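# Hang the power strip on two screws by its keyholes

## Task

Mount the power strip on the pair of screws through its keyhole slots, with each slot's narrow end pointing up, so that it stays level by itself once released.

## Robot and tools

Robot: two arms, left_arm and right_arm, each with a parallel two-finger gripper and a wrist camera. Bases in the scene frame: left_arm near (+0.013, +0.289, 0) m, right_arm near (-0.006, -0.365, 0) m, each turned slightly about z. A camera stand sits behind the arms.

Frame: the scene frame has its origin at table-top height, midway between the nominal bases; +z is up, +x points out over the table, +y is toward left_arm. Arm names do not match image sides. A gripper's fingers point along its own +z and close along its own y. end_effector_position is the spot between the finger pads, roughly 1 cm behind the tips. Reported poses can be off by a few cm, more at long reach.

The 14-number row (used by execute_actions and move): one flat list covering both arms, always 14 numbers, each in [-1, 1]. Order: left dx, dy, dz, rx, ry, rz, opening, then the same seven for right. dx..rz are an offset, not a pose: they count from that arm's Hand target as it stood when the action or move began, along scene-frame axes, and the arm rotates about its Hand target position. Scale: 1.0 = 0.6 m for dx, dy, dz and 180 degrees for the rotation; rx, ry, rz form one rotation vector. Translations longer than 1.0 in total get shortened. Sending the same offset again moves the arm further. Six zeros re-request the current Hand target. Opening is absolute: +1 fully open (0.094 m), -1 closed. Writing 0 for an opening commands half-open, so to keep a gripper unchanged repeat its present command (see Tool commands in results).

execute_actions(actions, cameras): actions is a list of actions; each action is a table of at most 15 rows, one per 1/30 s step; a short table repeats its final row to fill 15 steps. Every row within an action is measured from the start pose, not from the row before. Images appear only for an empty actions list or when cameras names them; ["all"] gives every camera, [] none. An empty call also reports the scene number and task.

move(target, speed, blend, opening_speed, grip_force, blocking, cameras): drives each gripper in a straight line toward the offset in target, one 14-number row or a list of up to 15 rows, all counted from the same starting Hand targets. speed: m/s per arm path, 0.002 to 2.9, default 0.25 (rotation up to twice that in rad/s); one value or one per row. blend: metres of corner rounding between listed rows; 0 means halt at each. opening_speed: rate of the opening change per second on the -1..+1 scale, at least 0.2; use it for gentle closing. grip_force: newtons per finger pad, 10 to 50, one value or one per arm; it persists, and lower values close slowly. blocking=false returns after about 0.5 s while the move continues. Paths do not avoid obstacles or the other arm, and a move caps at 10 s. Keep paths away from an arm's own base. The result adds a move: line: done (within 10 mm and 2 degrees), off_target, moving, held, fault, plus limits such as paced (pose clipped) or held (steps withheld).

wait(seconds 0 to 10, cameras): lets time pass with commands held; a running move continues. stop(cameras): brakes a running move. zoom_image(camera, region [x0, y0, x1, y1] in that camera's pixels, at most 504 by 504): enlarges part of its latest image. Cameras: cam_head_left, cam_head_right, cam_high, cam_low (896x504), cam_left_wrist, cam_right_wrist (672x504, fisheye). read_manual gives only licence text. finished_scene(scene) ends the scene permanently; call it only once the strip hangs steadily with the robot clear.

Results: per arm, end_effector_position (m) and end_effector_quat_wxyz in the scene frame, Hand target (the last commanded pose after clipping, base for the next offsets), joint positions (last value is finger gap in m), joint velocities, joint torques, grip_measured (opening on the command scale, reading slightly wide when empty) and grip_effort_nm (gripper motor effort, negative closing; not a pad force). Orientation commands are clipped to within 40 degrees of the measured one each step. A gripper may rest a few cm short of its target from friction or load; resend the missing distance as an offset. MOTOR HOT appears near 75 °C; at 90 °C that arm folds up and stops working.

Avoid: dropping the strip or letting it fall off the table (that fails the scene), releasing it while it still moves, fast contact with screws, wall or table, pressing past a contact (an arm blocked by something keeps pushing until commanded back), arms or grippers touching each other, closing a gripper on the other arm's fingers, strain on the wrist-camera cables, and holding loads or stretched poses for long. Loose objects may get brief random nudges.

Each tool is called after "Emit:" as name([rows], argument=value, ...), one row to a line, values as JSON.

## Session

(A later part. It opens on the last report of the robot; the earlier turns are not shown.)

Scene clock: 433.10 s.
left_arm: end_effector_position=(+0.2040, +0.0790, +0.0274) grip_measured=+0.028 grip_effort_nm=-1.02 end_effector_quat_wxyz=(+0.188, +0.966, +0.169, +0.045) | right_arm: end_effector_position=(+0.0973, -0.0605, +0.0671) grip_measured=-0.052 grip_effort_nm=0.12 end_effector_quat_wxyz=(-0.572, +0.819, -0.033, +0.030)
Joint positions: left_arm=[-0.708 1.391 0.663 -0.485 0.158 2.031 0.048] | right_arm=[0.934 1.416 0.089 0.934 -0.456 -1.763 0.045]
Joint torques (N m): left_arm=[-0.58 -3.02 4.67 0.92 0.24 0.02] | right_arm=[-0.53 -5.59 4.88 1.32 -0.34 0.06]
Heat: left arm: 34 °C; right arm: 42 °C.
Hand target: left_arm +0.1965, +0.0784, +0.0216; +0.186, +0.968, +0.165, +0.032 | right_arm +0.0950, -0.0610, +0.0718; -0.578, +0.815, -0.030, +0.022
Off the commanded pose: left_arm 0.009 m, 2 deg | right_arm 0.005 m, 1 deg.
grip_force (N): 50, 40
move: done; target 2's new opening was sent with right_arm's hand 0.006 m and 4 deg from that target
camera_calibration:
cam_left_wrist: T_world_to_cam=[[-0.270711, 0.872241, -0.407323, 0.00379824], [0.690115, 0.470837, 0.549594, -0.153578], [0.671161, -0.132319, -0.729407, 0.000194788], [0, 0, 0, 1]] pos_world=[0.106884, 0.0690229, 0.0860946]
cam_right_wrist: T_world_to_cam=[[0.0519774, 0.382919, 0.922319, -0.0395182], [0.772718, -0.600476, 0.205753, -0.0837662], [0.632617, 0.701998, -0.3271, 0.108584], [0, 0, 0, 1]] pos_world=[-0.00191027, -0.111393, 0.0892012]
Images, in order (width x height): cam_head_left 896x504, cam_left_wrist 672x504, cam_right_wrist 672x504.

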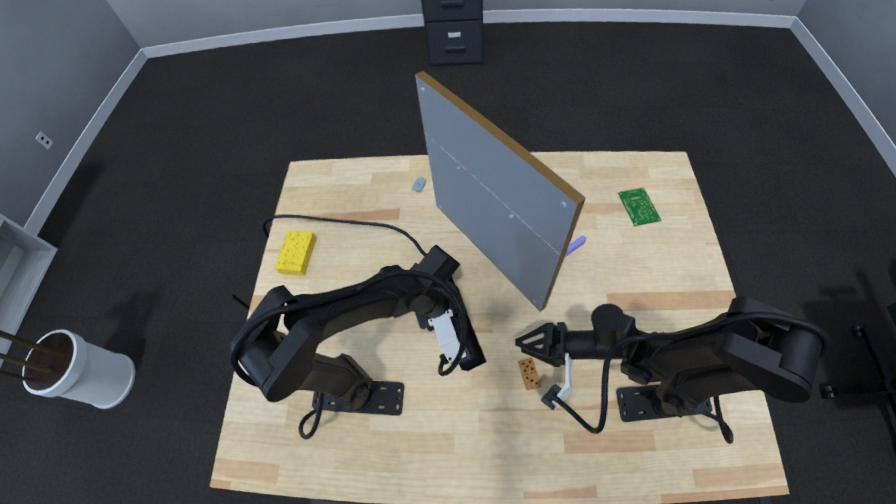

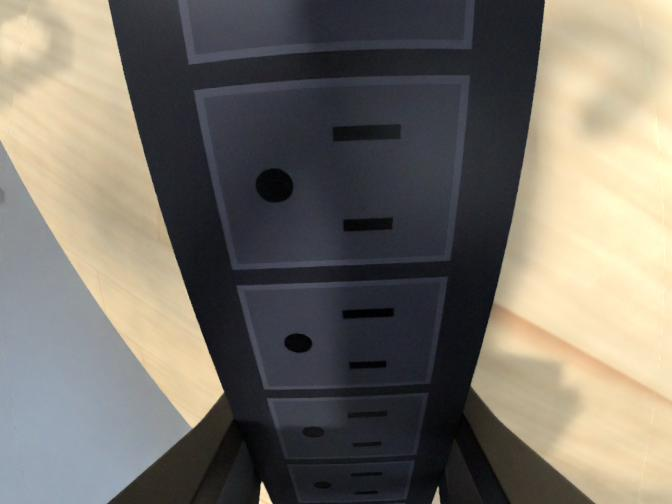

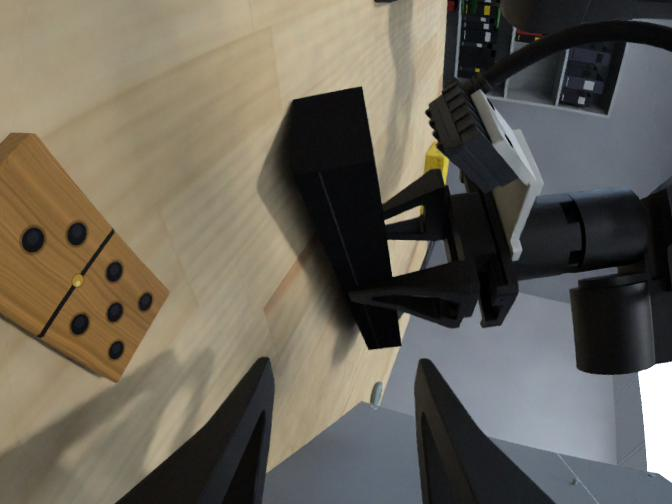

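Emit:
move([
  [0.006,0.03,0.25,0,0,0,-0.3,-0.02,-0.15,0.15,0.08,0.17,-0.09,0.3],
  [0.09,0.036,0.55,-0.328,0.2105,0.4927,-0.3,-0.04,-0.232,0.21,0.25,0.532,-0.283,1],
], speed=0.25, blend=[0.03,0], grip_force=[50,50], cameras=["all"])

Scene clock: 474.73 s.
left_arm: end_effector_position=(+0.2511, +0.1078, +0.3164) grip_measured=+0.027 grip_effort_nm=-1.02 end_effector_quat_wxyz=(+0.412, +0.361, +0.817, -0.181) | right_arm: end_effector_position=(+0.0704, -0.1987, +0.1839) grip_measured=+0.998 grip_effort_nm=0.12 end_effector_quat_wxyz=(+0.524, -0.251, +0.738, +0.344)
Joint positions: left_arm=[-0.463 1.025 1.293 -0.933 0.271 0.209 0.048] | right_arm=[2.356 0.41 0.434 -1.297 1.345 1.519 0.094]
Joint torques (N m): left_arm=[-0.68 -3.26 10.17 2.2 0.3 -0.28] | right_arm=[0.66 3.52 8.94 0.13 0.95 0.17]
Heat: left arm: 35 °C; right arm: 40 °C.
Hand target: left_arm +0.2506, +0.1001, +0.3515; +0.457, +0.353, +0.791, -0.203 | right_arm +0.0710, -0.2002, +0.1977; +0.538, -0.239, +0.728, +0.352
Off the commanded pose: left_arm 0.036 m, 7 deg | right_arm 0.014 m, 3 deg.
move: off_target (left_arm, right_arm); target 2's new opening was sent with right_arm's hand 0.014 m and 3 deg from that target
camera_calibration:
cam_left_wrist: T_world_to_cam=[[-0.735301, -0.675977, -0.0488612, 0.279302], [-0.628746, 0.707283, -0.323154, 0.223372], [0.253003, -0.206894, -0.945084, 0.364343], [0, 0, 0, 1]] pos_world=[0.253635, 0.106195, 0.430165]
cam_right_wrist: T_world_to_cam=[[0.747906, -0.601562, -0.280641, -0.116328], [-0.605512, -0.445013, -0.659787, 0.117168], [0.272014, 0.66339, -0.697081, 0.346586], [0, 0, 0, 1]] pos_world=[0.0636729, -0.247759, 0.286258]

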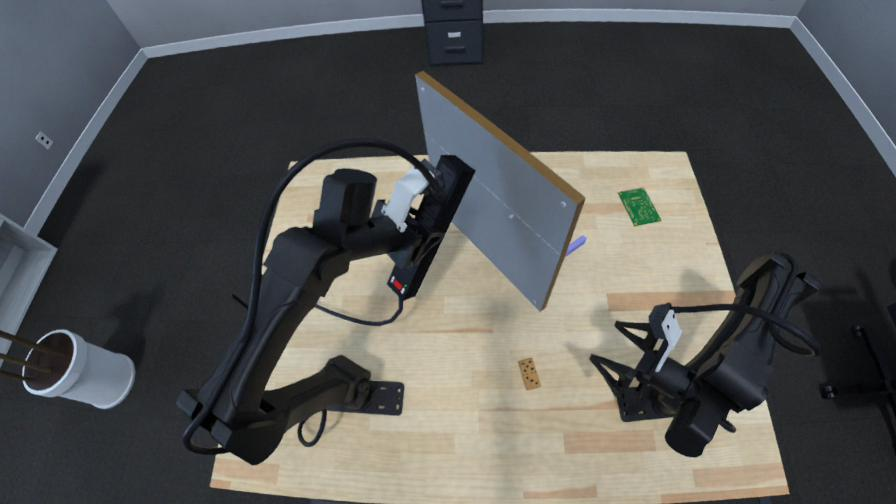

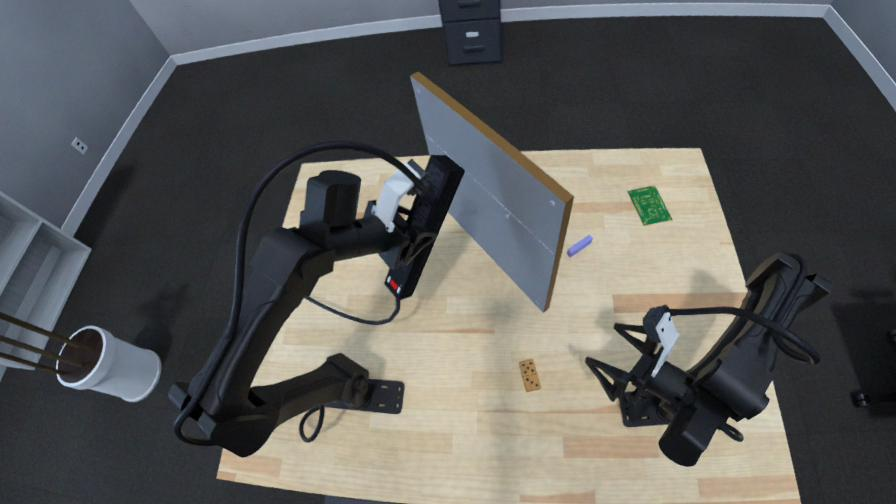

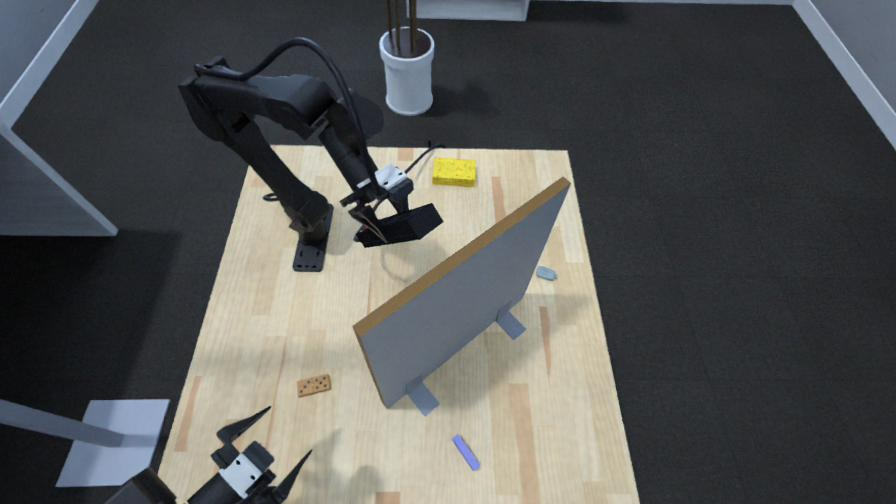

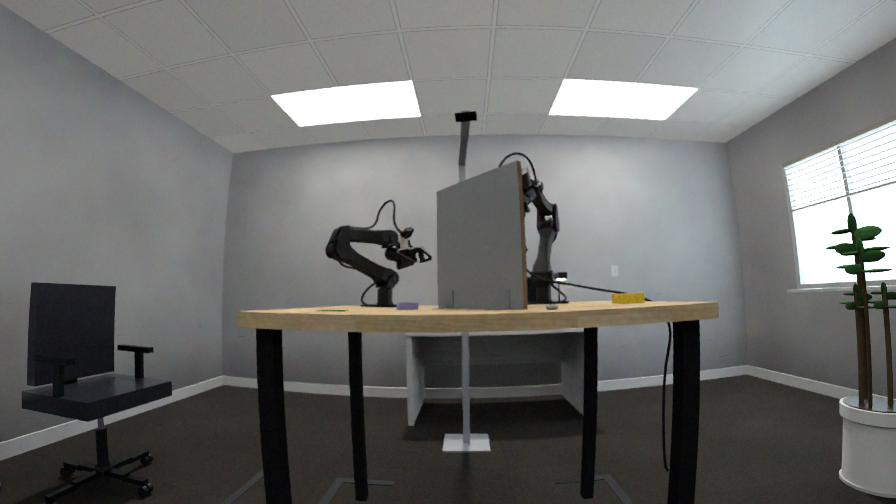

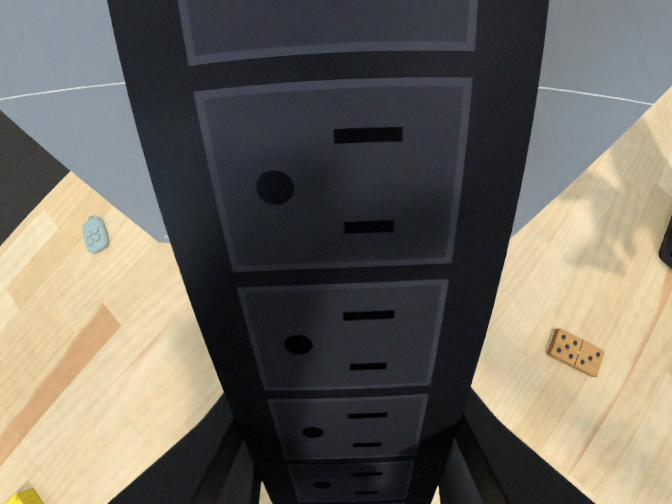

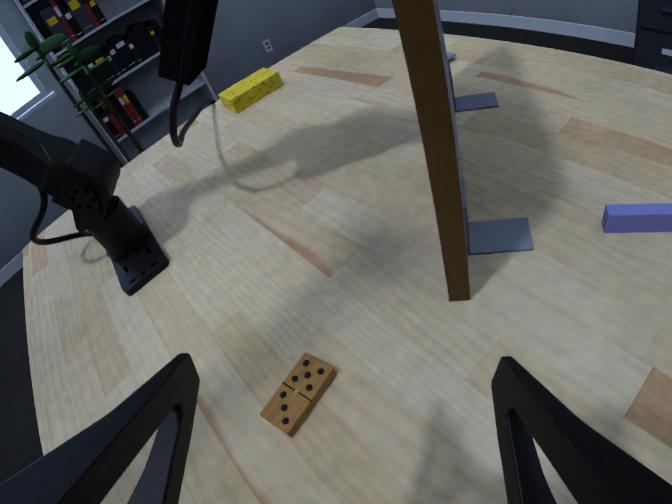

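Emit:
move(target=[-0.016,0.053,-0.036,-0.4164,0.2844,0.1188,-0.3,0,0,0,0,0,0,1], speed=0.25, cameras=["all"])

Emit:
zoom_image(camera="cam_head_left", region=[380, 100, 600, 320])

Scene clock: 485.57 s.
left_arm: end_effector_position=(+0.2436, +0.1322, +0.3185) grip_measured=+0.023 grip_effort_nm=-1.02 end_effector_quat_wxyz=(+0.228, -0.245, +0.680, -0.652) | right_arm: end_effector_position=(+0.0704, -0.1987, +0.1840) grip_measured=+0.998 grip_effort_nm=0.12 end_effector_quat_wxyz=(+0.524, -0.251, +0.738, +0.344)
Joint positions: left_arm=[-0.122 0.609 0.615 -0.068 0.738 -1.539 0.048] | right_arm=[2.356 0.41 0.434 -1.297 1.345 1.52 0.094]
Joint torques (N m): left_arm=[-0.69 -0.92 6.49 2.28 -0.16 -0.29] | right_arm=[0.51 2.81 8.77 0.22 0.94 0.03]
Heat: left arm: 36 °C; right arm: 38 °C.
Hand target: left_arm +0.2410, +0.1318, +0.3299; +0.239, -0.238, +0.666, -0.666 | right_arm +0.0718, -0.1985, +0.1974; +0.535, -0.241, +0.728, +0.354 (not the last commanded pose)
Off the commanded pose: left_arm 0.012 m, 3 deg | right_arm 0.014 m, 3 deg.
move: off_target (left_arm, right_arm)
camera_calibration:
cam_left_wrist: T_world_to_cam=[[0.0286709, -0.0762394, 0.996677, -0.308016], [-0.996746, -0.0773277, 0.0227578, 0.285329], [0.0753357, -0.994087, -0.0782084, 0.244586], [0, 0, 0, 1]] pos_world=[0.274806, 0.24172, 0.319627]
cam_right_wrist: T_world_to_cam=[[0.747735, -0.601593, -0.281032, -0.116245], [-0.605813, -0.444835, -0.65963, 0.117208], [0.271816, 0.663481, -0.697072, 0.346755], [0, 0, 0, 1]] pos_world=[0.0636728, -0.247859, 0.286359]

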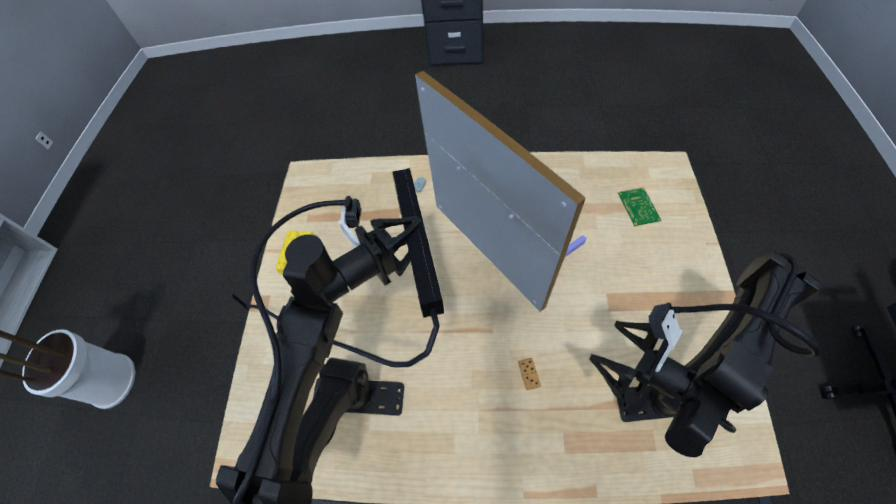

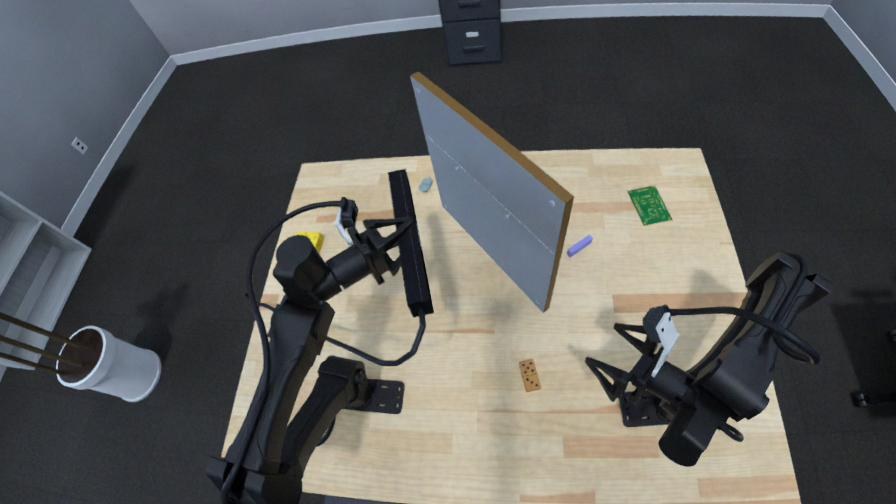

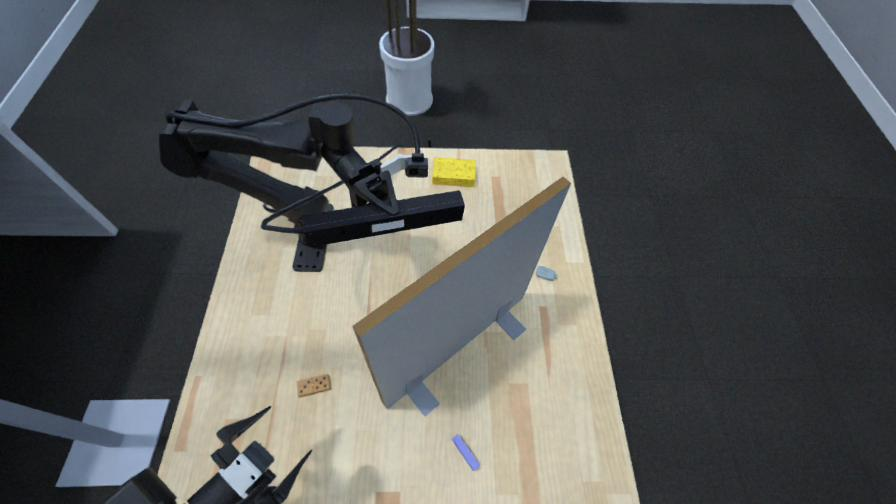

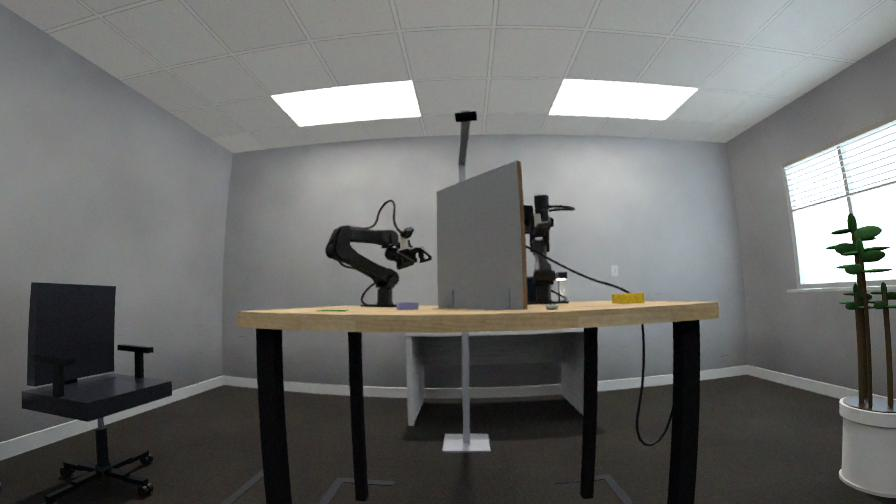

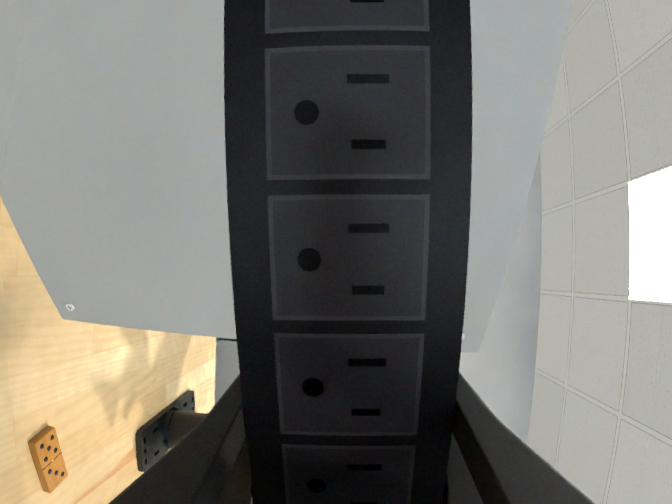

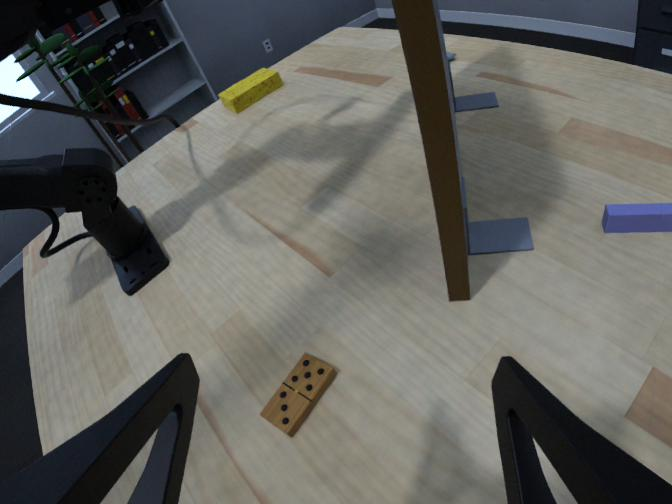

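Scaled by 2.291 from the camera's 896x504 image, which has a finer 1280x720 frame.

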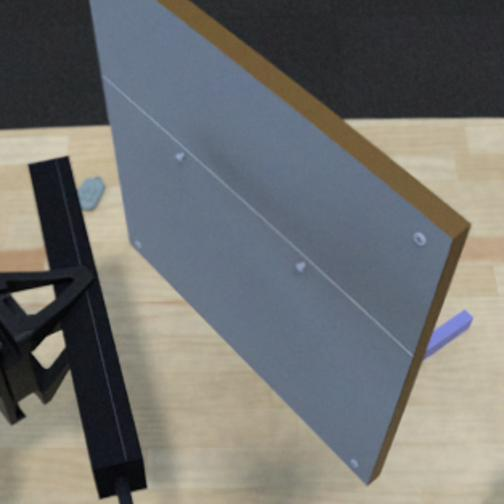

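Emit:
zoom_image(camera="cam_head_left", region=[380, 150, 460, 230])

Emit:
zoom_image(camera="cam_head_left", region=[400, 260, 480, 340])

Emit:
zoom_image(camera="cam_head_right", region=[380, 150, 460, 230])

Emit:
zoom_image(camera="cam_head_right", region=[390, 260, 470, 340])

Emit:
zoom_image(camera="cam_high", region=[260, 170, 480, 260])

Scaled by 6.300 from the camera's 896x504 image, which has a finer 1280x720 frame.

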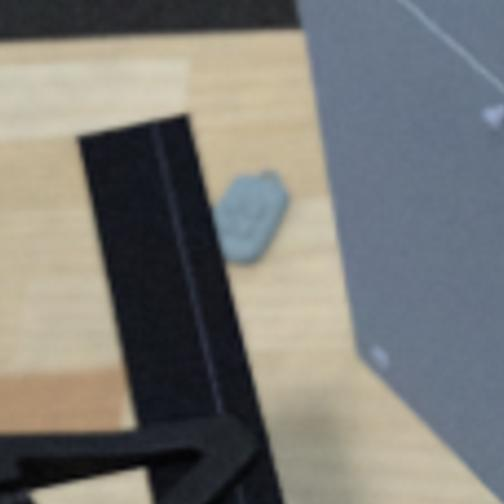

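Scaled by 6.300 from the camera's 896x504 image, which has a finer 1280x720 frame.

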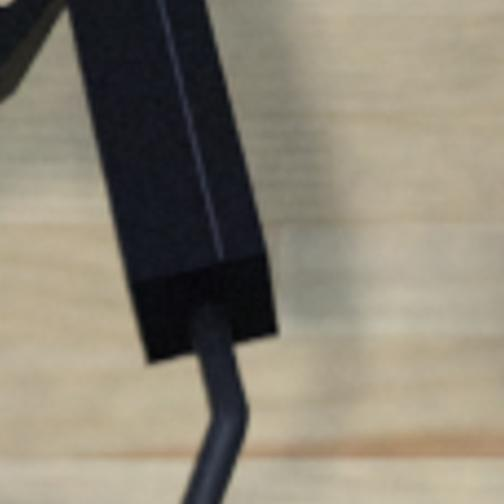

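Scaled by 6.300 from the camera's 896x504 image, which has a finer 1280x720 frame.

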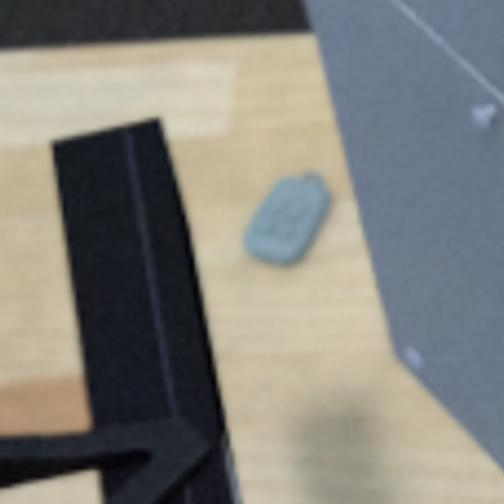

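Scaled by 6.300 from the camera's 896x504 image, which has a finer 1280x720 frame.

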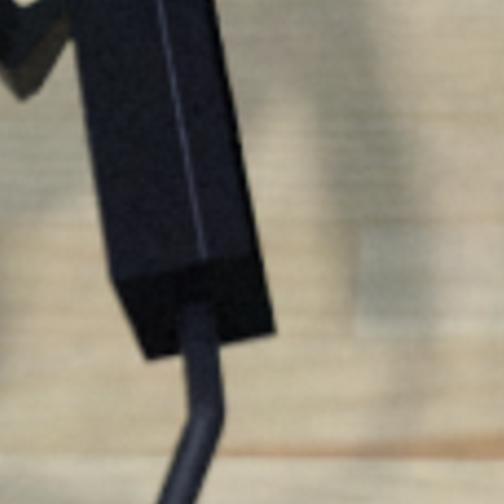

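Scaled by 2.291 from the camera's 896x504 image, which has a finer 1280x720 frame.

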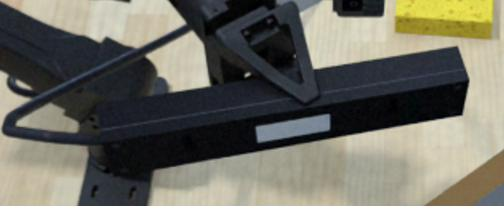

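Emit:
move(target=[0.09,-0.11,0,0,0,0,-0.3,0,0,0,0,0,0,1], speed=0.1, cameras=["cam_head_left","cam_head_right","cam_left_wrist"])

Emit:
zoom_image(camera="cam_head_left", region=[410, 110, 570, 270])

Scene clock: 538.77 s.
left_arm: end_effector_position=(+0.2902, +0.0693, +0.2889) grip_measured=+0.023 grip_effort_nm=-1.02 end_effector_quat_wxyz=(+0.213, -0.255, +0.697, -0.635) | right_arm: end_effector_position=(+0.0704, -0.1987, +0.1840) grip_measured=+0.998 grip_effort_nm=0.12 end_effector_quat_wxyz=(+0.524, -0.251, +0.738, +0.344)
Joint positions: left_arm=[-0.425 0.927 0.63 0.184 0.441 -1.55 0.048] | right_arm=[2.356 0.41 0.434 -1.297 1.345 1.52 0.094]
Joint torques (N m): left_arm=[-0.84 -1.68 12.01 2.49 -0.13 -0.19] | right_arm=[0.53 2.82 8.76 0.22 0.94 0.04]
Heat: left arm: 39 °C; right arm: 37 °C.
Hand target: left_arm +0.2950, +0.0659, +0.3300; +0.239, -0.238, +0.665, -0.666 | right_arm +0.0718, -0.1985, +0.1974; +0.535, -0.241, +0.728, +0.354
Off the commanded pose: left_arm 0.041 m, 6 deg | right_arm 0.013 m, 2 deg.
move: off_target (left_arm, right_arm)
camera_calibration:
cam_left_wrist: T_world_to_cam=[[0.0770275, -0.109881, 0.990956, -0.29469], [-0.994959, -0.0724826, 0.0693015, 0.313201], [0.0642122, -0.991298, -0.11491, 0.189894], [0, 0, 0, 1]] pos_world=[0.322128, 0.178562, 0.29214]
Images, in order (width x height): cam_head_left 896x504, cam_head_right 896x504, cam_left_wrist 672x504.

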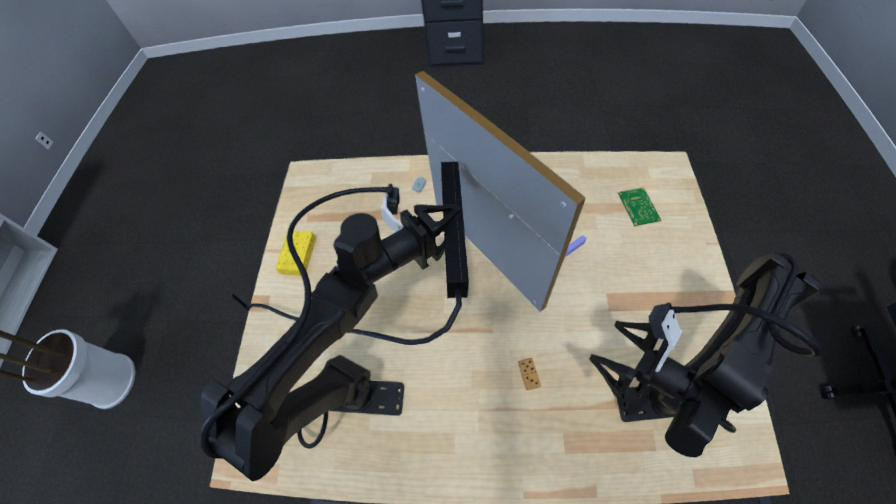

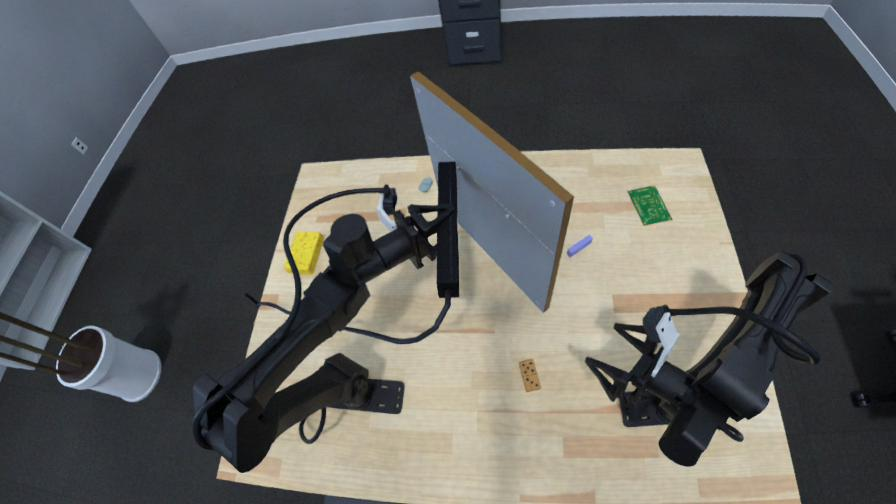

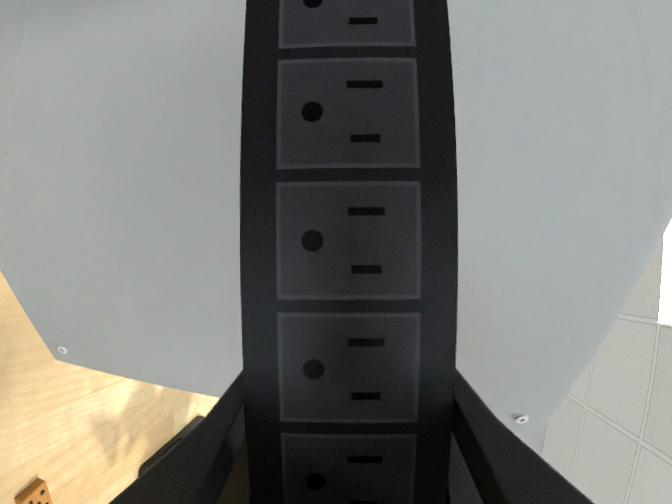

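Scaled by 3.150 from the camera's 896x504 image, which has a finer 1280x720 frame.

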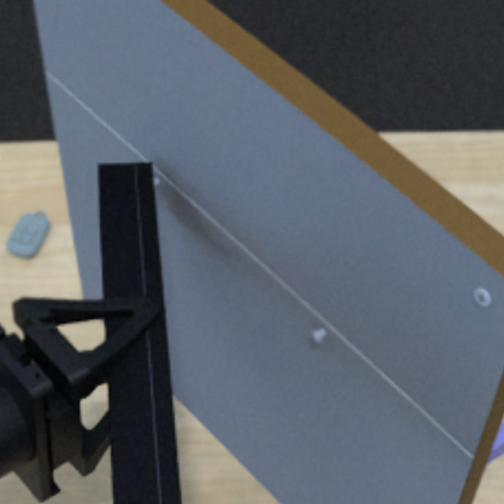

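Emit:
move([
  [-0.03,0.037,0.03,0,0,0,-0.3,0,0,0,0,0,0,1],
  [-0.03,0.037,0.07,0,0,0,-0.3,0,0,0,0,0,0,1],
], speed=0.1, cameras=["cam_head_left","cam_head_right"])

Emit:
zoom_image(camera="cam_head_left", region=[410, 110, 570, 270])

Scene clock: 549.40 s.
left_arm: end_effector_position=(+0.2760, +0.0851, +0.3420) grip_measured=+0.023 grip_effort_nm=-1.03 end_effector_quat_wxyz=(+0.220, -0.246, +0.688, -0.647) | right_arm: end_effector_position=(+0.0704, -0.1987, +0.1840) grip_measured=+0.998 grip_effort_nm=0.13 end_effector_quat_wxyz=(+0.524, -0.251, +0.738, +0.344)
Joint positions: left_arm=[-0.373 0.846 0.778 -0.008 0.497 -1.55 0.048] | right_arm=[2.356 0.41 0.434 -1.297 1.345 1.52 0.094]
Joint torques (N m): left_arm=[0.47 -1.39 11.28 2.16 -0.01 -0.16] | right_arm=[0.51 2.8 8.77 0.22 0.94 0.04]
Heat: left arm: 40 °C; right arm: 37 °C.
Hand target: left_arm +0.2769, +0.0880, +0.3720; +0.238, -0.238, +0.666, -0.666 | right_arm +0.0718, -0.1985, +0.1974; +0.535, -0.241, +0.728, +0.354
Off the commanded pose: left_arm 0.030 m, 4 deg | right_arm 0.013 m, 2 deg.
move: off_target (left_arm, right_arm)
Images, in order (width x height): cam_head_left 896x504, cam_head_right 896x504.

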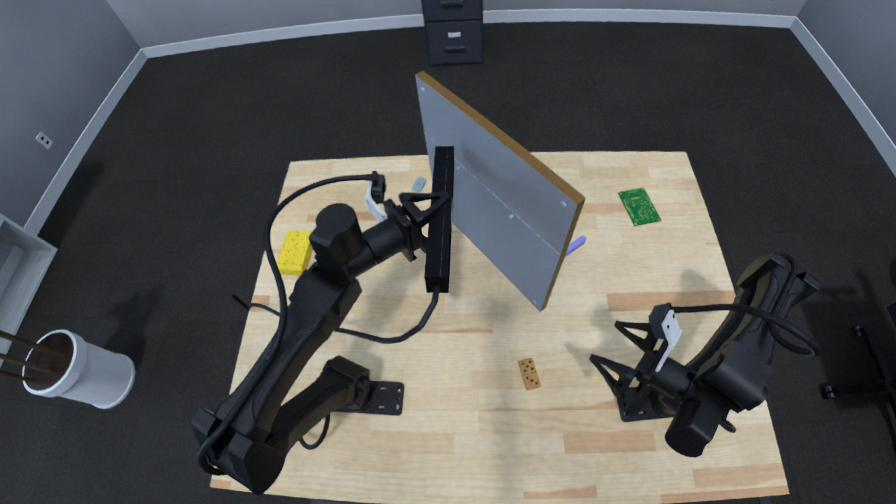

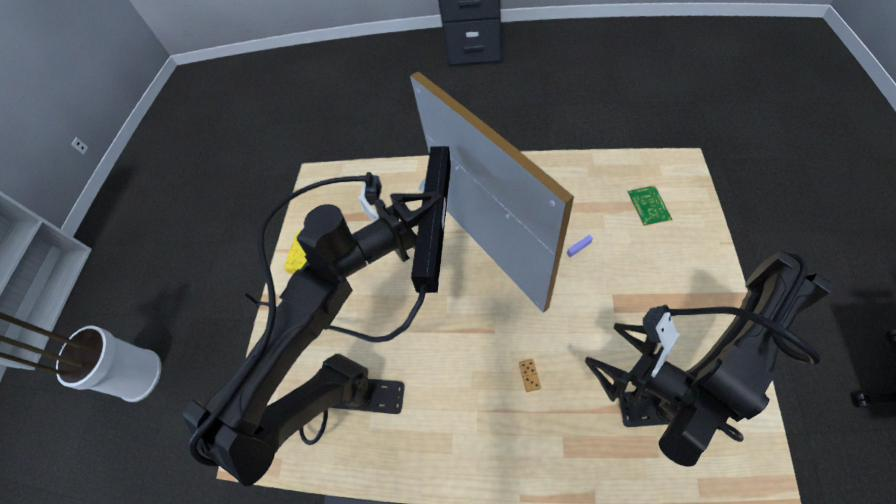

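Scaled by 3.150 from the camera's 896x504 image, which has a finer 1280x720 frame.

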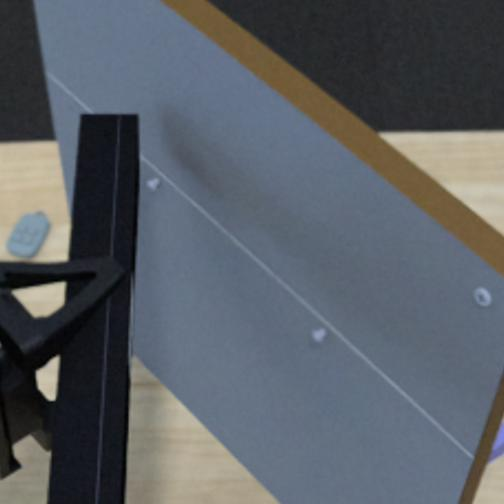

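Emit:
move([
  [0.063,-0.077,0.01,0,0,0,-0.3,0,0,0,0,0,0,1],
  [0.1055,-0.129,0.01,0,0,0,-0.3,0,0,0,0,0,0,1],
], speed=0.06, cameras=["cam_head_left","cam_head_right","cam_left_wrist"])

Emit:
zoom_image(camera="cam_head_left", region=[410, 110, 570, 270])

Scene clock: 560.87 s.
left_arm: end_effector_position=(+0.3339, +0.0238, +0.3257) grip_measured=+0.023 grip_effort_nm=-1.02 end_effector_quat_wxyz=(+0.215, -0.272, +0.707, -0.617) | right_arm: end_effector_position=(+0.0704, -0.1987, +0.1840) grip_measured=+0.998 grip_effort_nm=0.12 end_effector_quat_wxyz=(+0.524, -0.251, +0.738, +0.344)
Joint positions: left_arm=[-0.536 1.186 0.945 0.086 0.301 -1.556 0.048] | right_arm=[2.356 0.41 0.434 -1.297 1.345 1.52 0.094]
Joint torques (N m): left_arm=[-0.98 -2.54 12.97 3.05 0.09 -0.09] | right_arm=[0.51 2.81 8.77 0.22 0.94 0.03]
Heat: left arm: 42 °C; right arm: 37 °C.
Hand target: left_arm +0.3403, +0.0106, +0.3780; +0.239, -0.238, +0.666, -0.666 | right_arm +0.0718, -0.1985, +0.1974; +0.535, -0.241, +0.728, +0.354
Off the commanded pose: left_arm 0.054 m, 9 deg | right_arm 0.013 m, 2 deg.
move: off_target (left_arm, right_arm)
camera_calibration:
cam_left_wrist: T_world_to_cam=[[0.112352, -0.138741, 0.983935, -0.348439], [-0.98971, -0.10392, 0.0983579, 0.340402], [0.088604, -0.984861, -0.148989, 0.149041], [0, 0, 0, 1]] pos_world=[0.362841, 0.133817, 0.331565]
Images, in order (width x height): cam_head_left 896x504, cam_head_right 896x504, cam_left_wrist 672x504.

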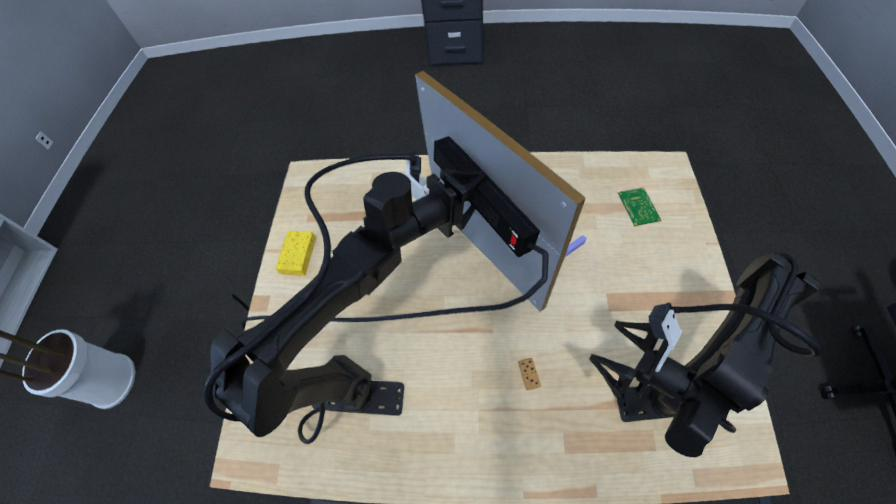

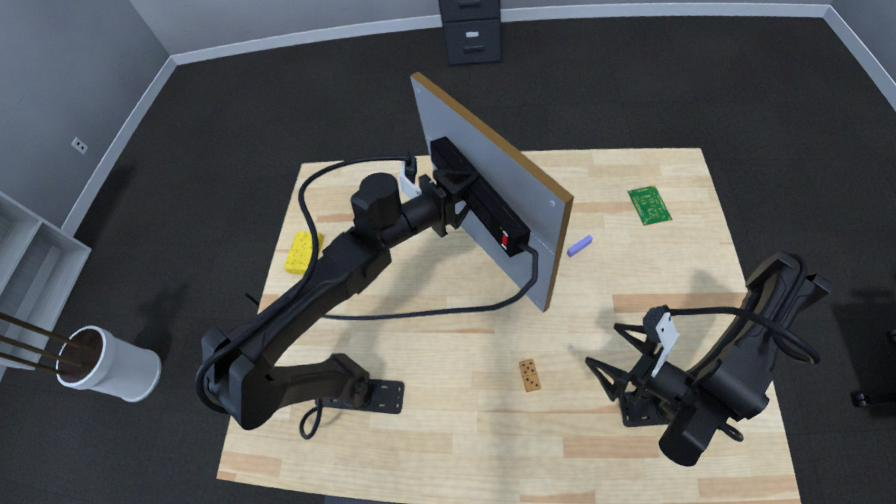

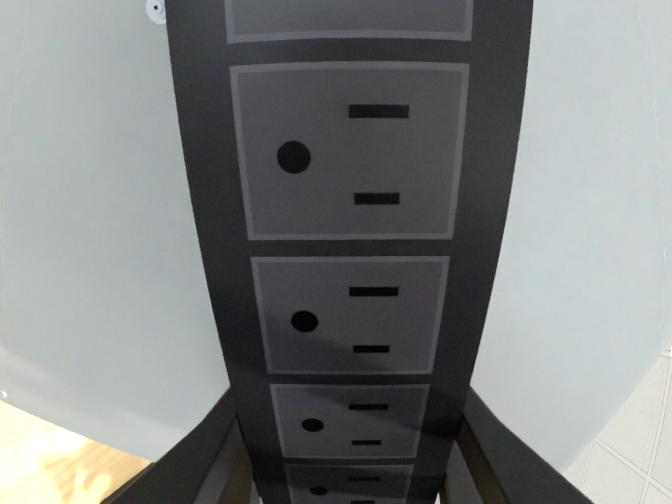

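Scaled by 3.150 from the camera's 896x504 image, which has a finer 1280x720 frame.

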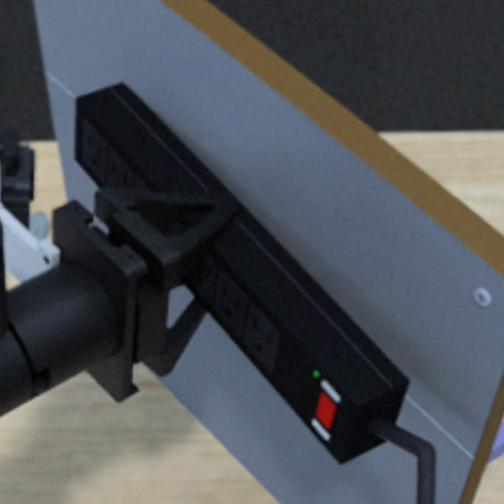

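Emit:
zoom_image(camera="cam_head_right", region=[410, 110, 570, 270])

Scaled by 3.150 from the camera's 896x504 image, which has a finer 1280x720 frame.

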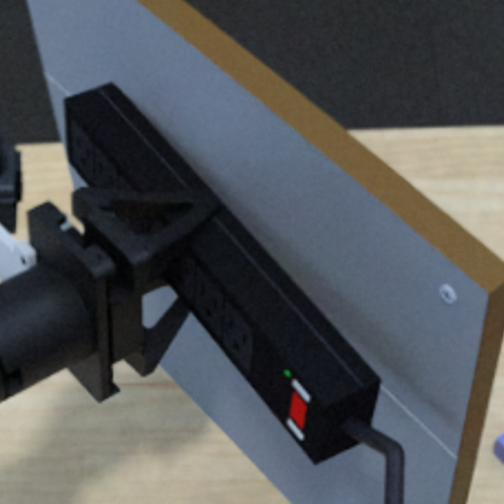

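Emit:
move([
  [0.014,-0.0175,0.0,0,0,0,-0.3,0,0,0,0,0,0,1],
  [0.024,-0.030,0.0,0,0,0,-0.3,0,0,0,0,0,0,1],
], speed=0.05, cameras=["cam_head_left","cam_head_right","cam_left_wrist"])

Emit:
zoom_image(camera="cam_head_left", region=[410, 110, 570, 270])

Emit:
zoom_image(camera="cam_head_right", region=[410, 110, 570, 270])

Scene clock: 590.10 s.
left_arm: end_effector_position=(+0.3414, +0.0122, +0.3239) grip_measured=+0.023 grip_effort_nm=-1.02 end_effector_quat_wxyz=(+0.212, -0.271, +0.711, -0.613) | right_arm: end_effector_position=(+0.0704, -0.1987, +0.1840) grip_measured=+0.998 grip_effort_nm=0.12 end_effector_quat_wxyz=(+0.524, -0.251, +0.738, +0.344)
Joint positions: left_arm=[-0.556 1.24 0.984 0.09 0.286 -1.555 0.048] | right_arm=[2.356 0.41 0.434 -1.297 1.345 1.52 0.094]
Joint torques (N m): left_arm=[-1.55 -1.2 14.16 3.29 -0.05 -0.09] | right_arm=[0.53 2.82 8.77 0.22 0.94 0.04]
Heat: left arm: 50 °C; right arm: 38 °C.
Hand target: left_arm +0.3548, -0.0073, +0.3778; +0.239, -0.238, +0.666, -0.666 | right_arm +0.0718, -0.1985, +0.1974; +0.535, -0.241, +0.728, +0.354
Off the commanded pose: left_arm 0.059 m, 9 deg | right_arm 0.013 m, 2 deg.
move: off_target (left_arm, right_arm)
camera_calibration:
cam_left_wrist: T_world_to_cam=[[0.118932, -0.148649, 0.981712, -0.350489], [-0.989466, -0.0999386, 0.104739, 0.344578], [0.0825415, -0.983827, -0.158969, 0.141887], [0, 0, 0, 1]] pos_world=[0.370921, 0.121929, 0.330544]
Images, in order (width x height): cam_head_left 896x504, cam_head_right 896x504, cam_left_wrist 672x504.

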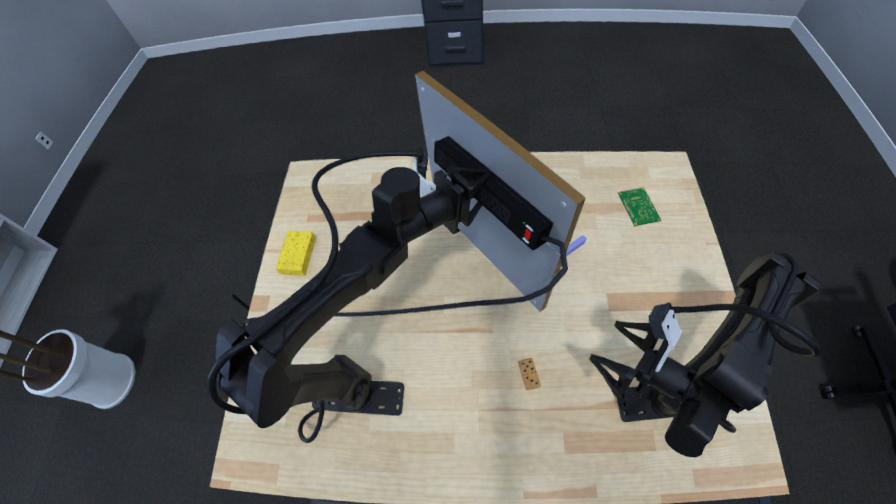

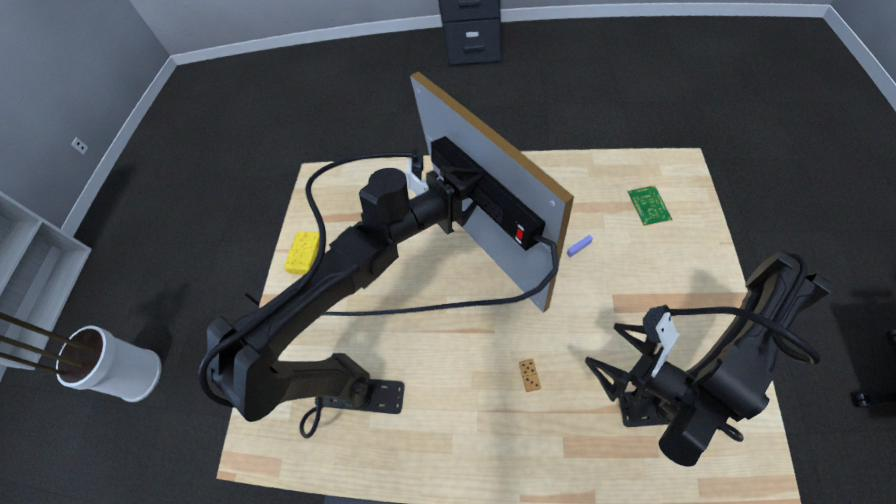

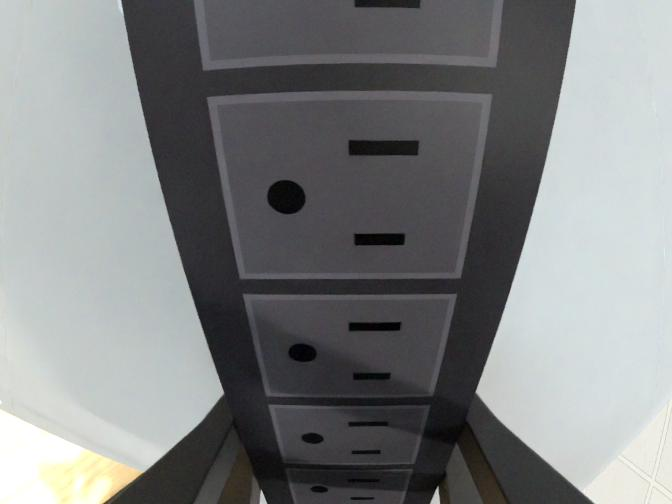

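Scaled by 3.150 from the camera's 896x504 image, which has a finer 1280x720 frame.

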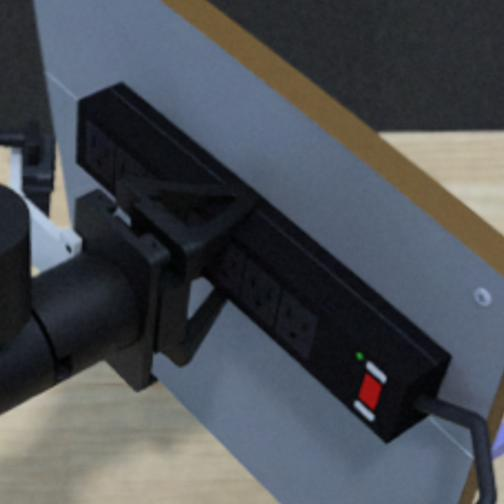

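Scaled by 3.150 from the camera's 896x504 image, which has a finer 1280x720 frame.

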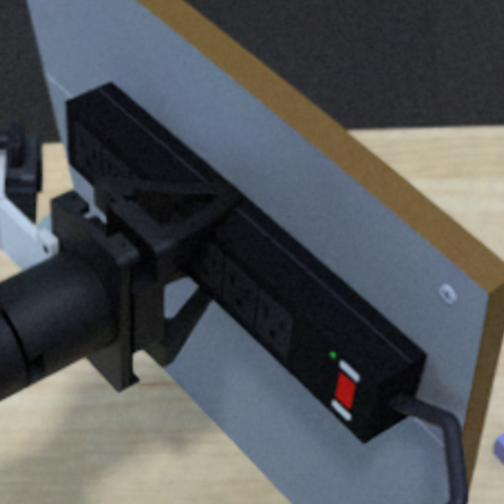

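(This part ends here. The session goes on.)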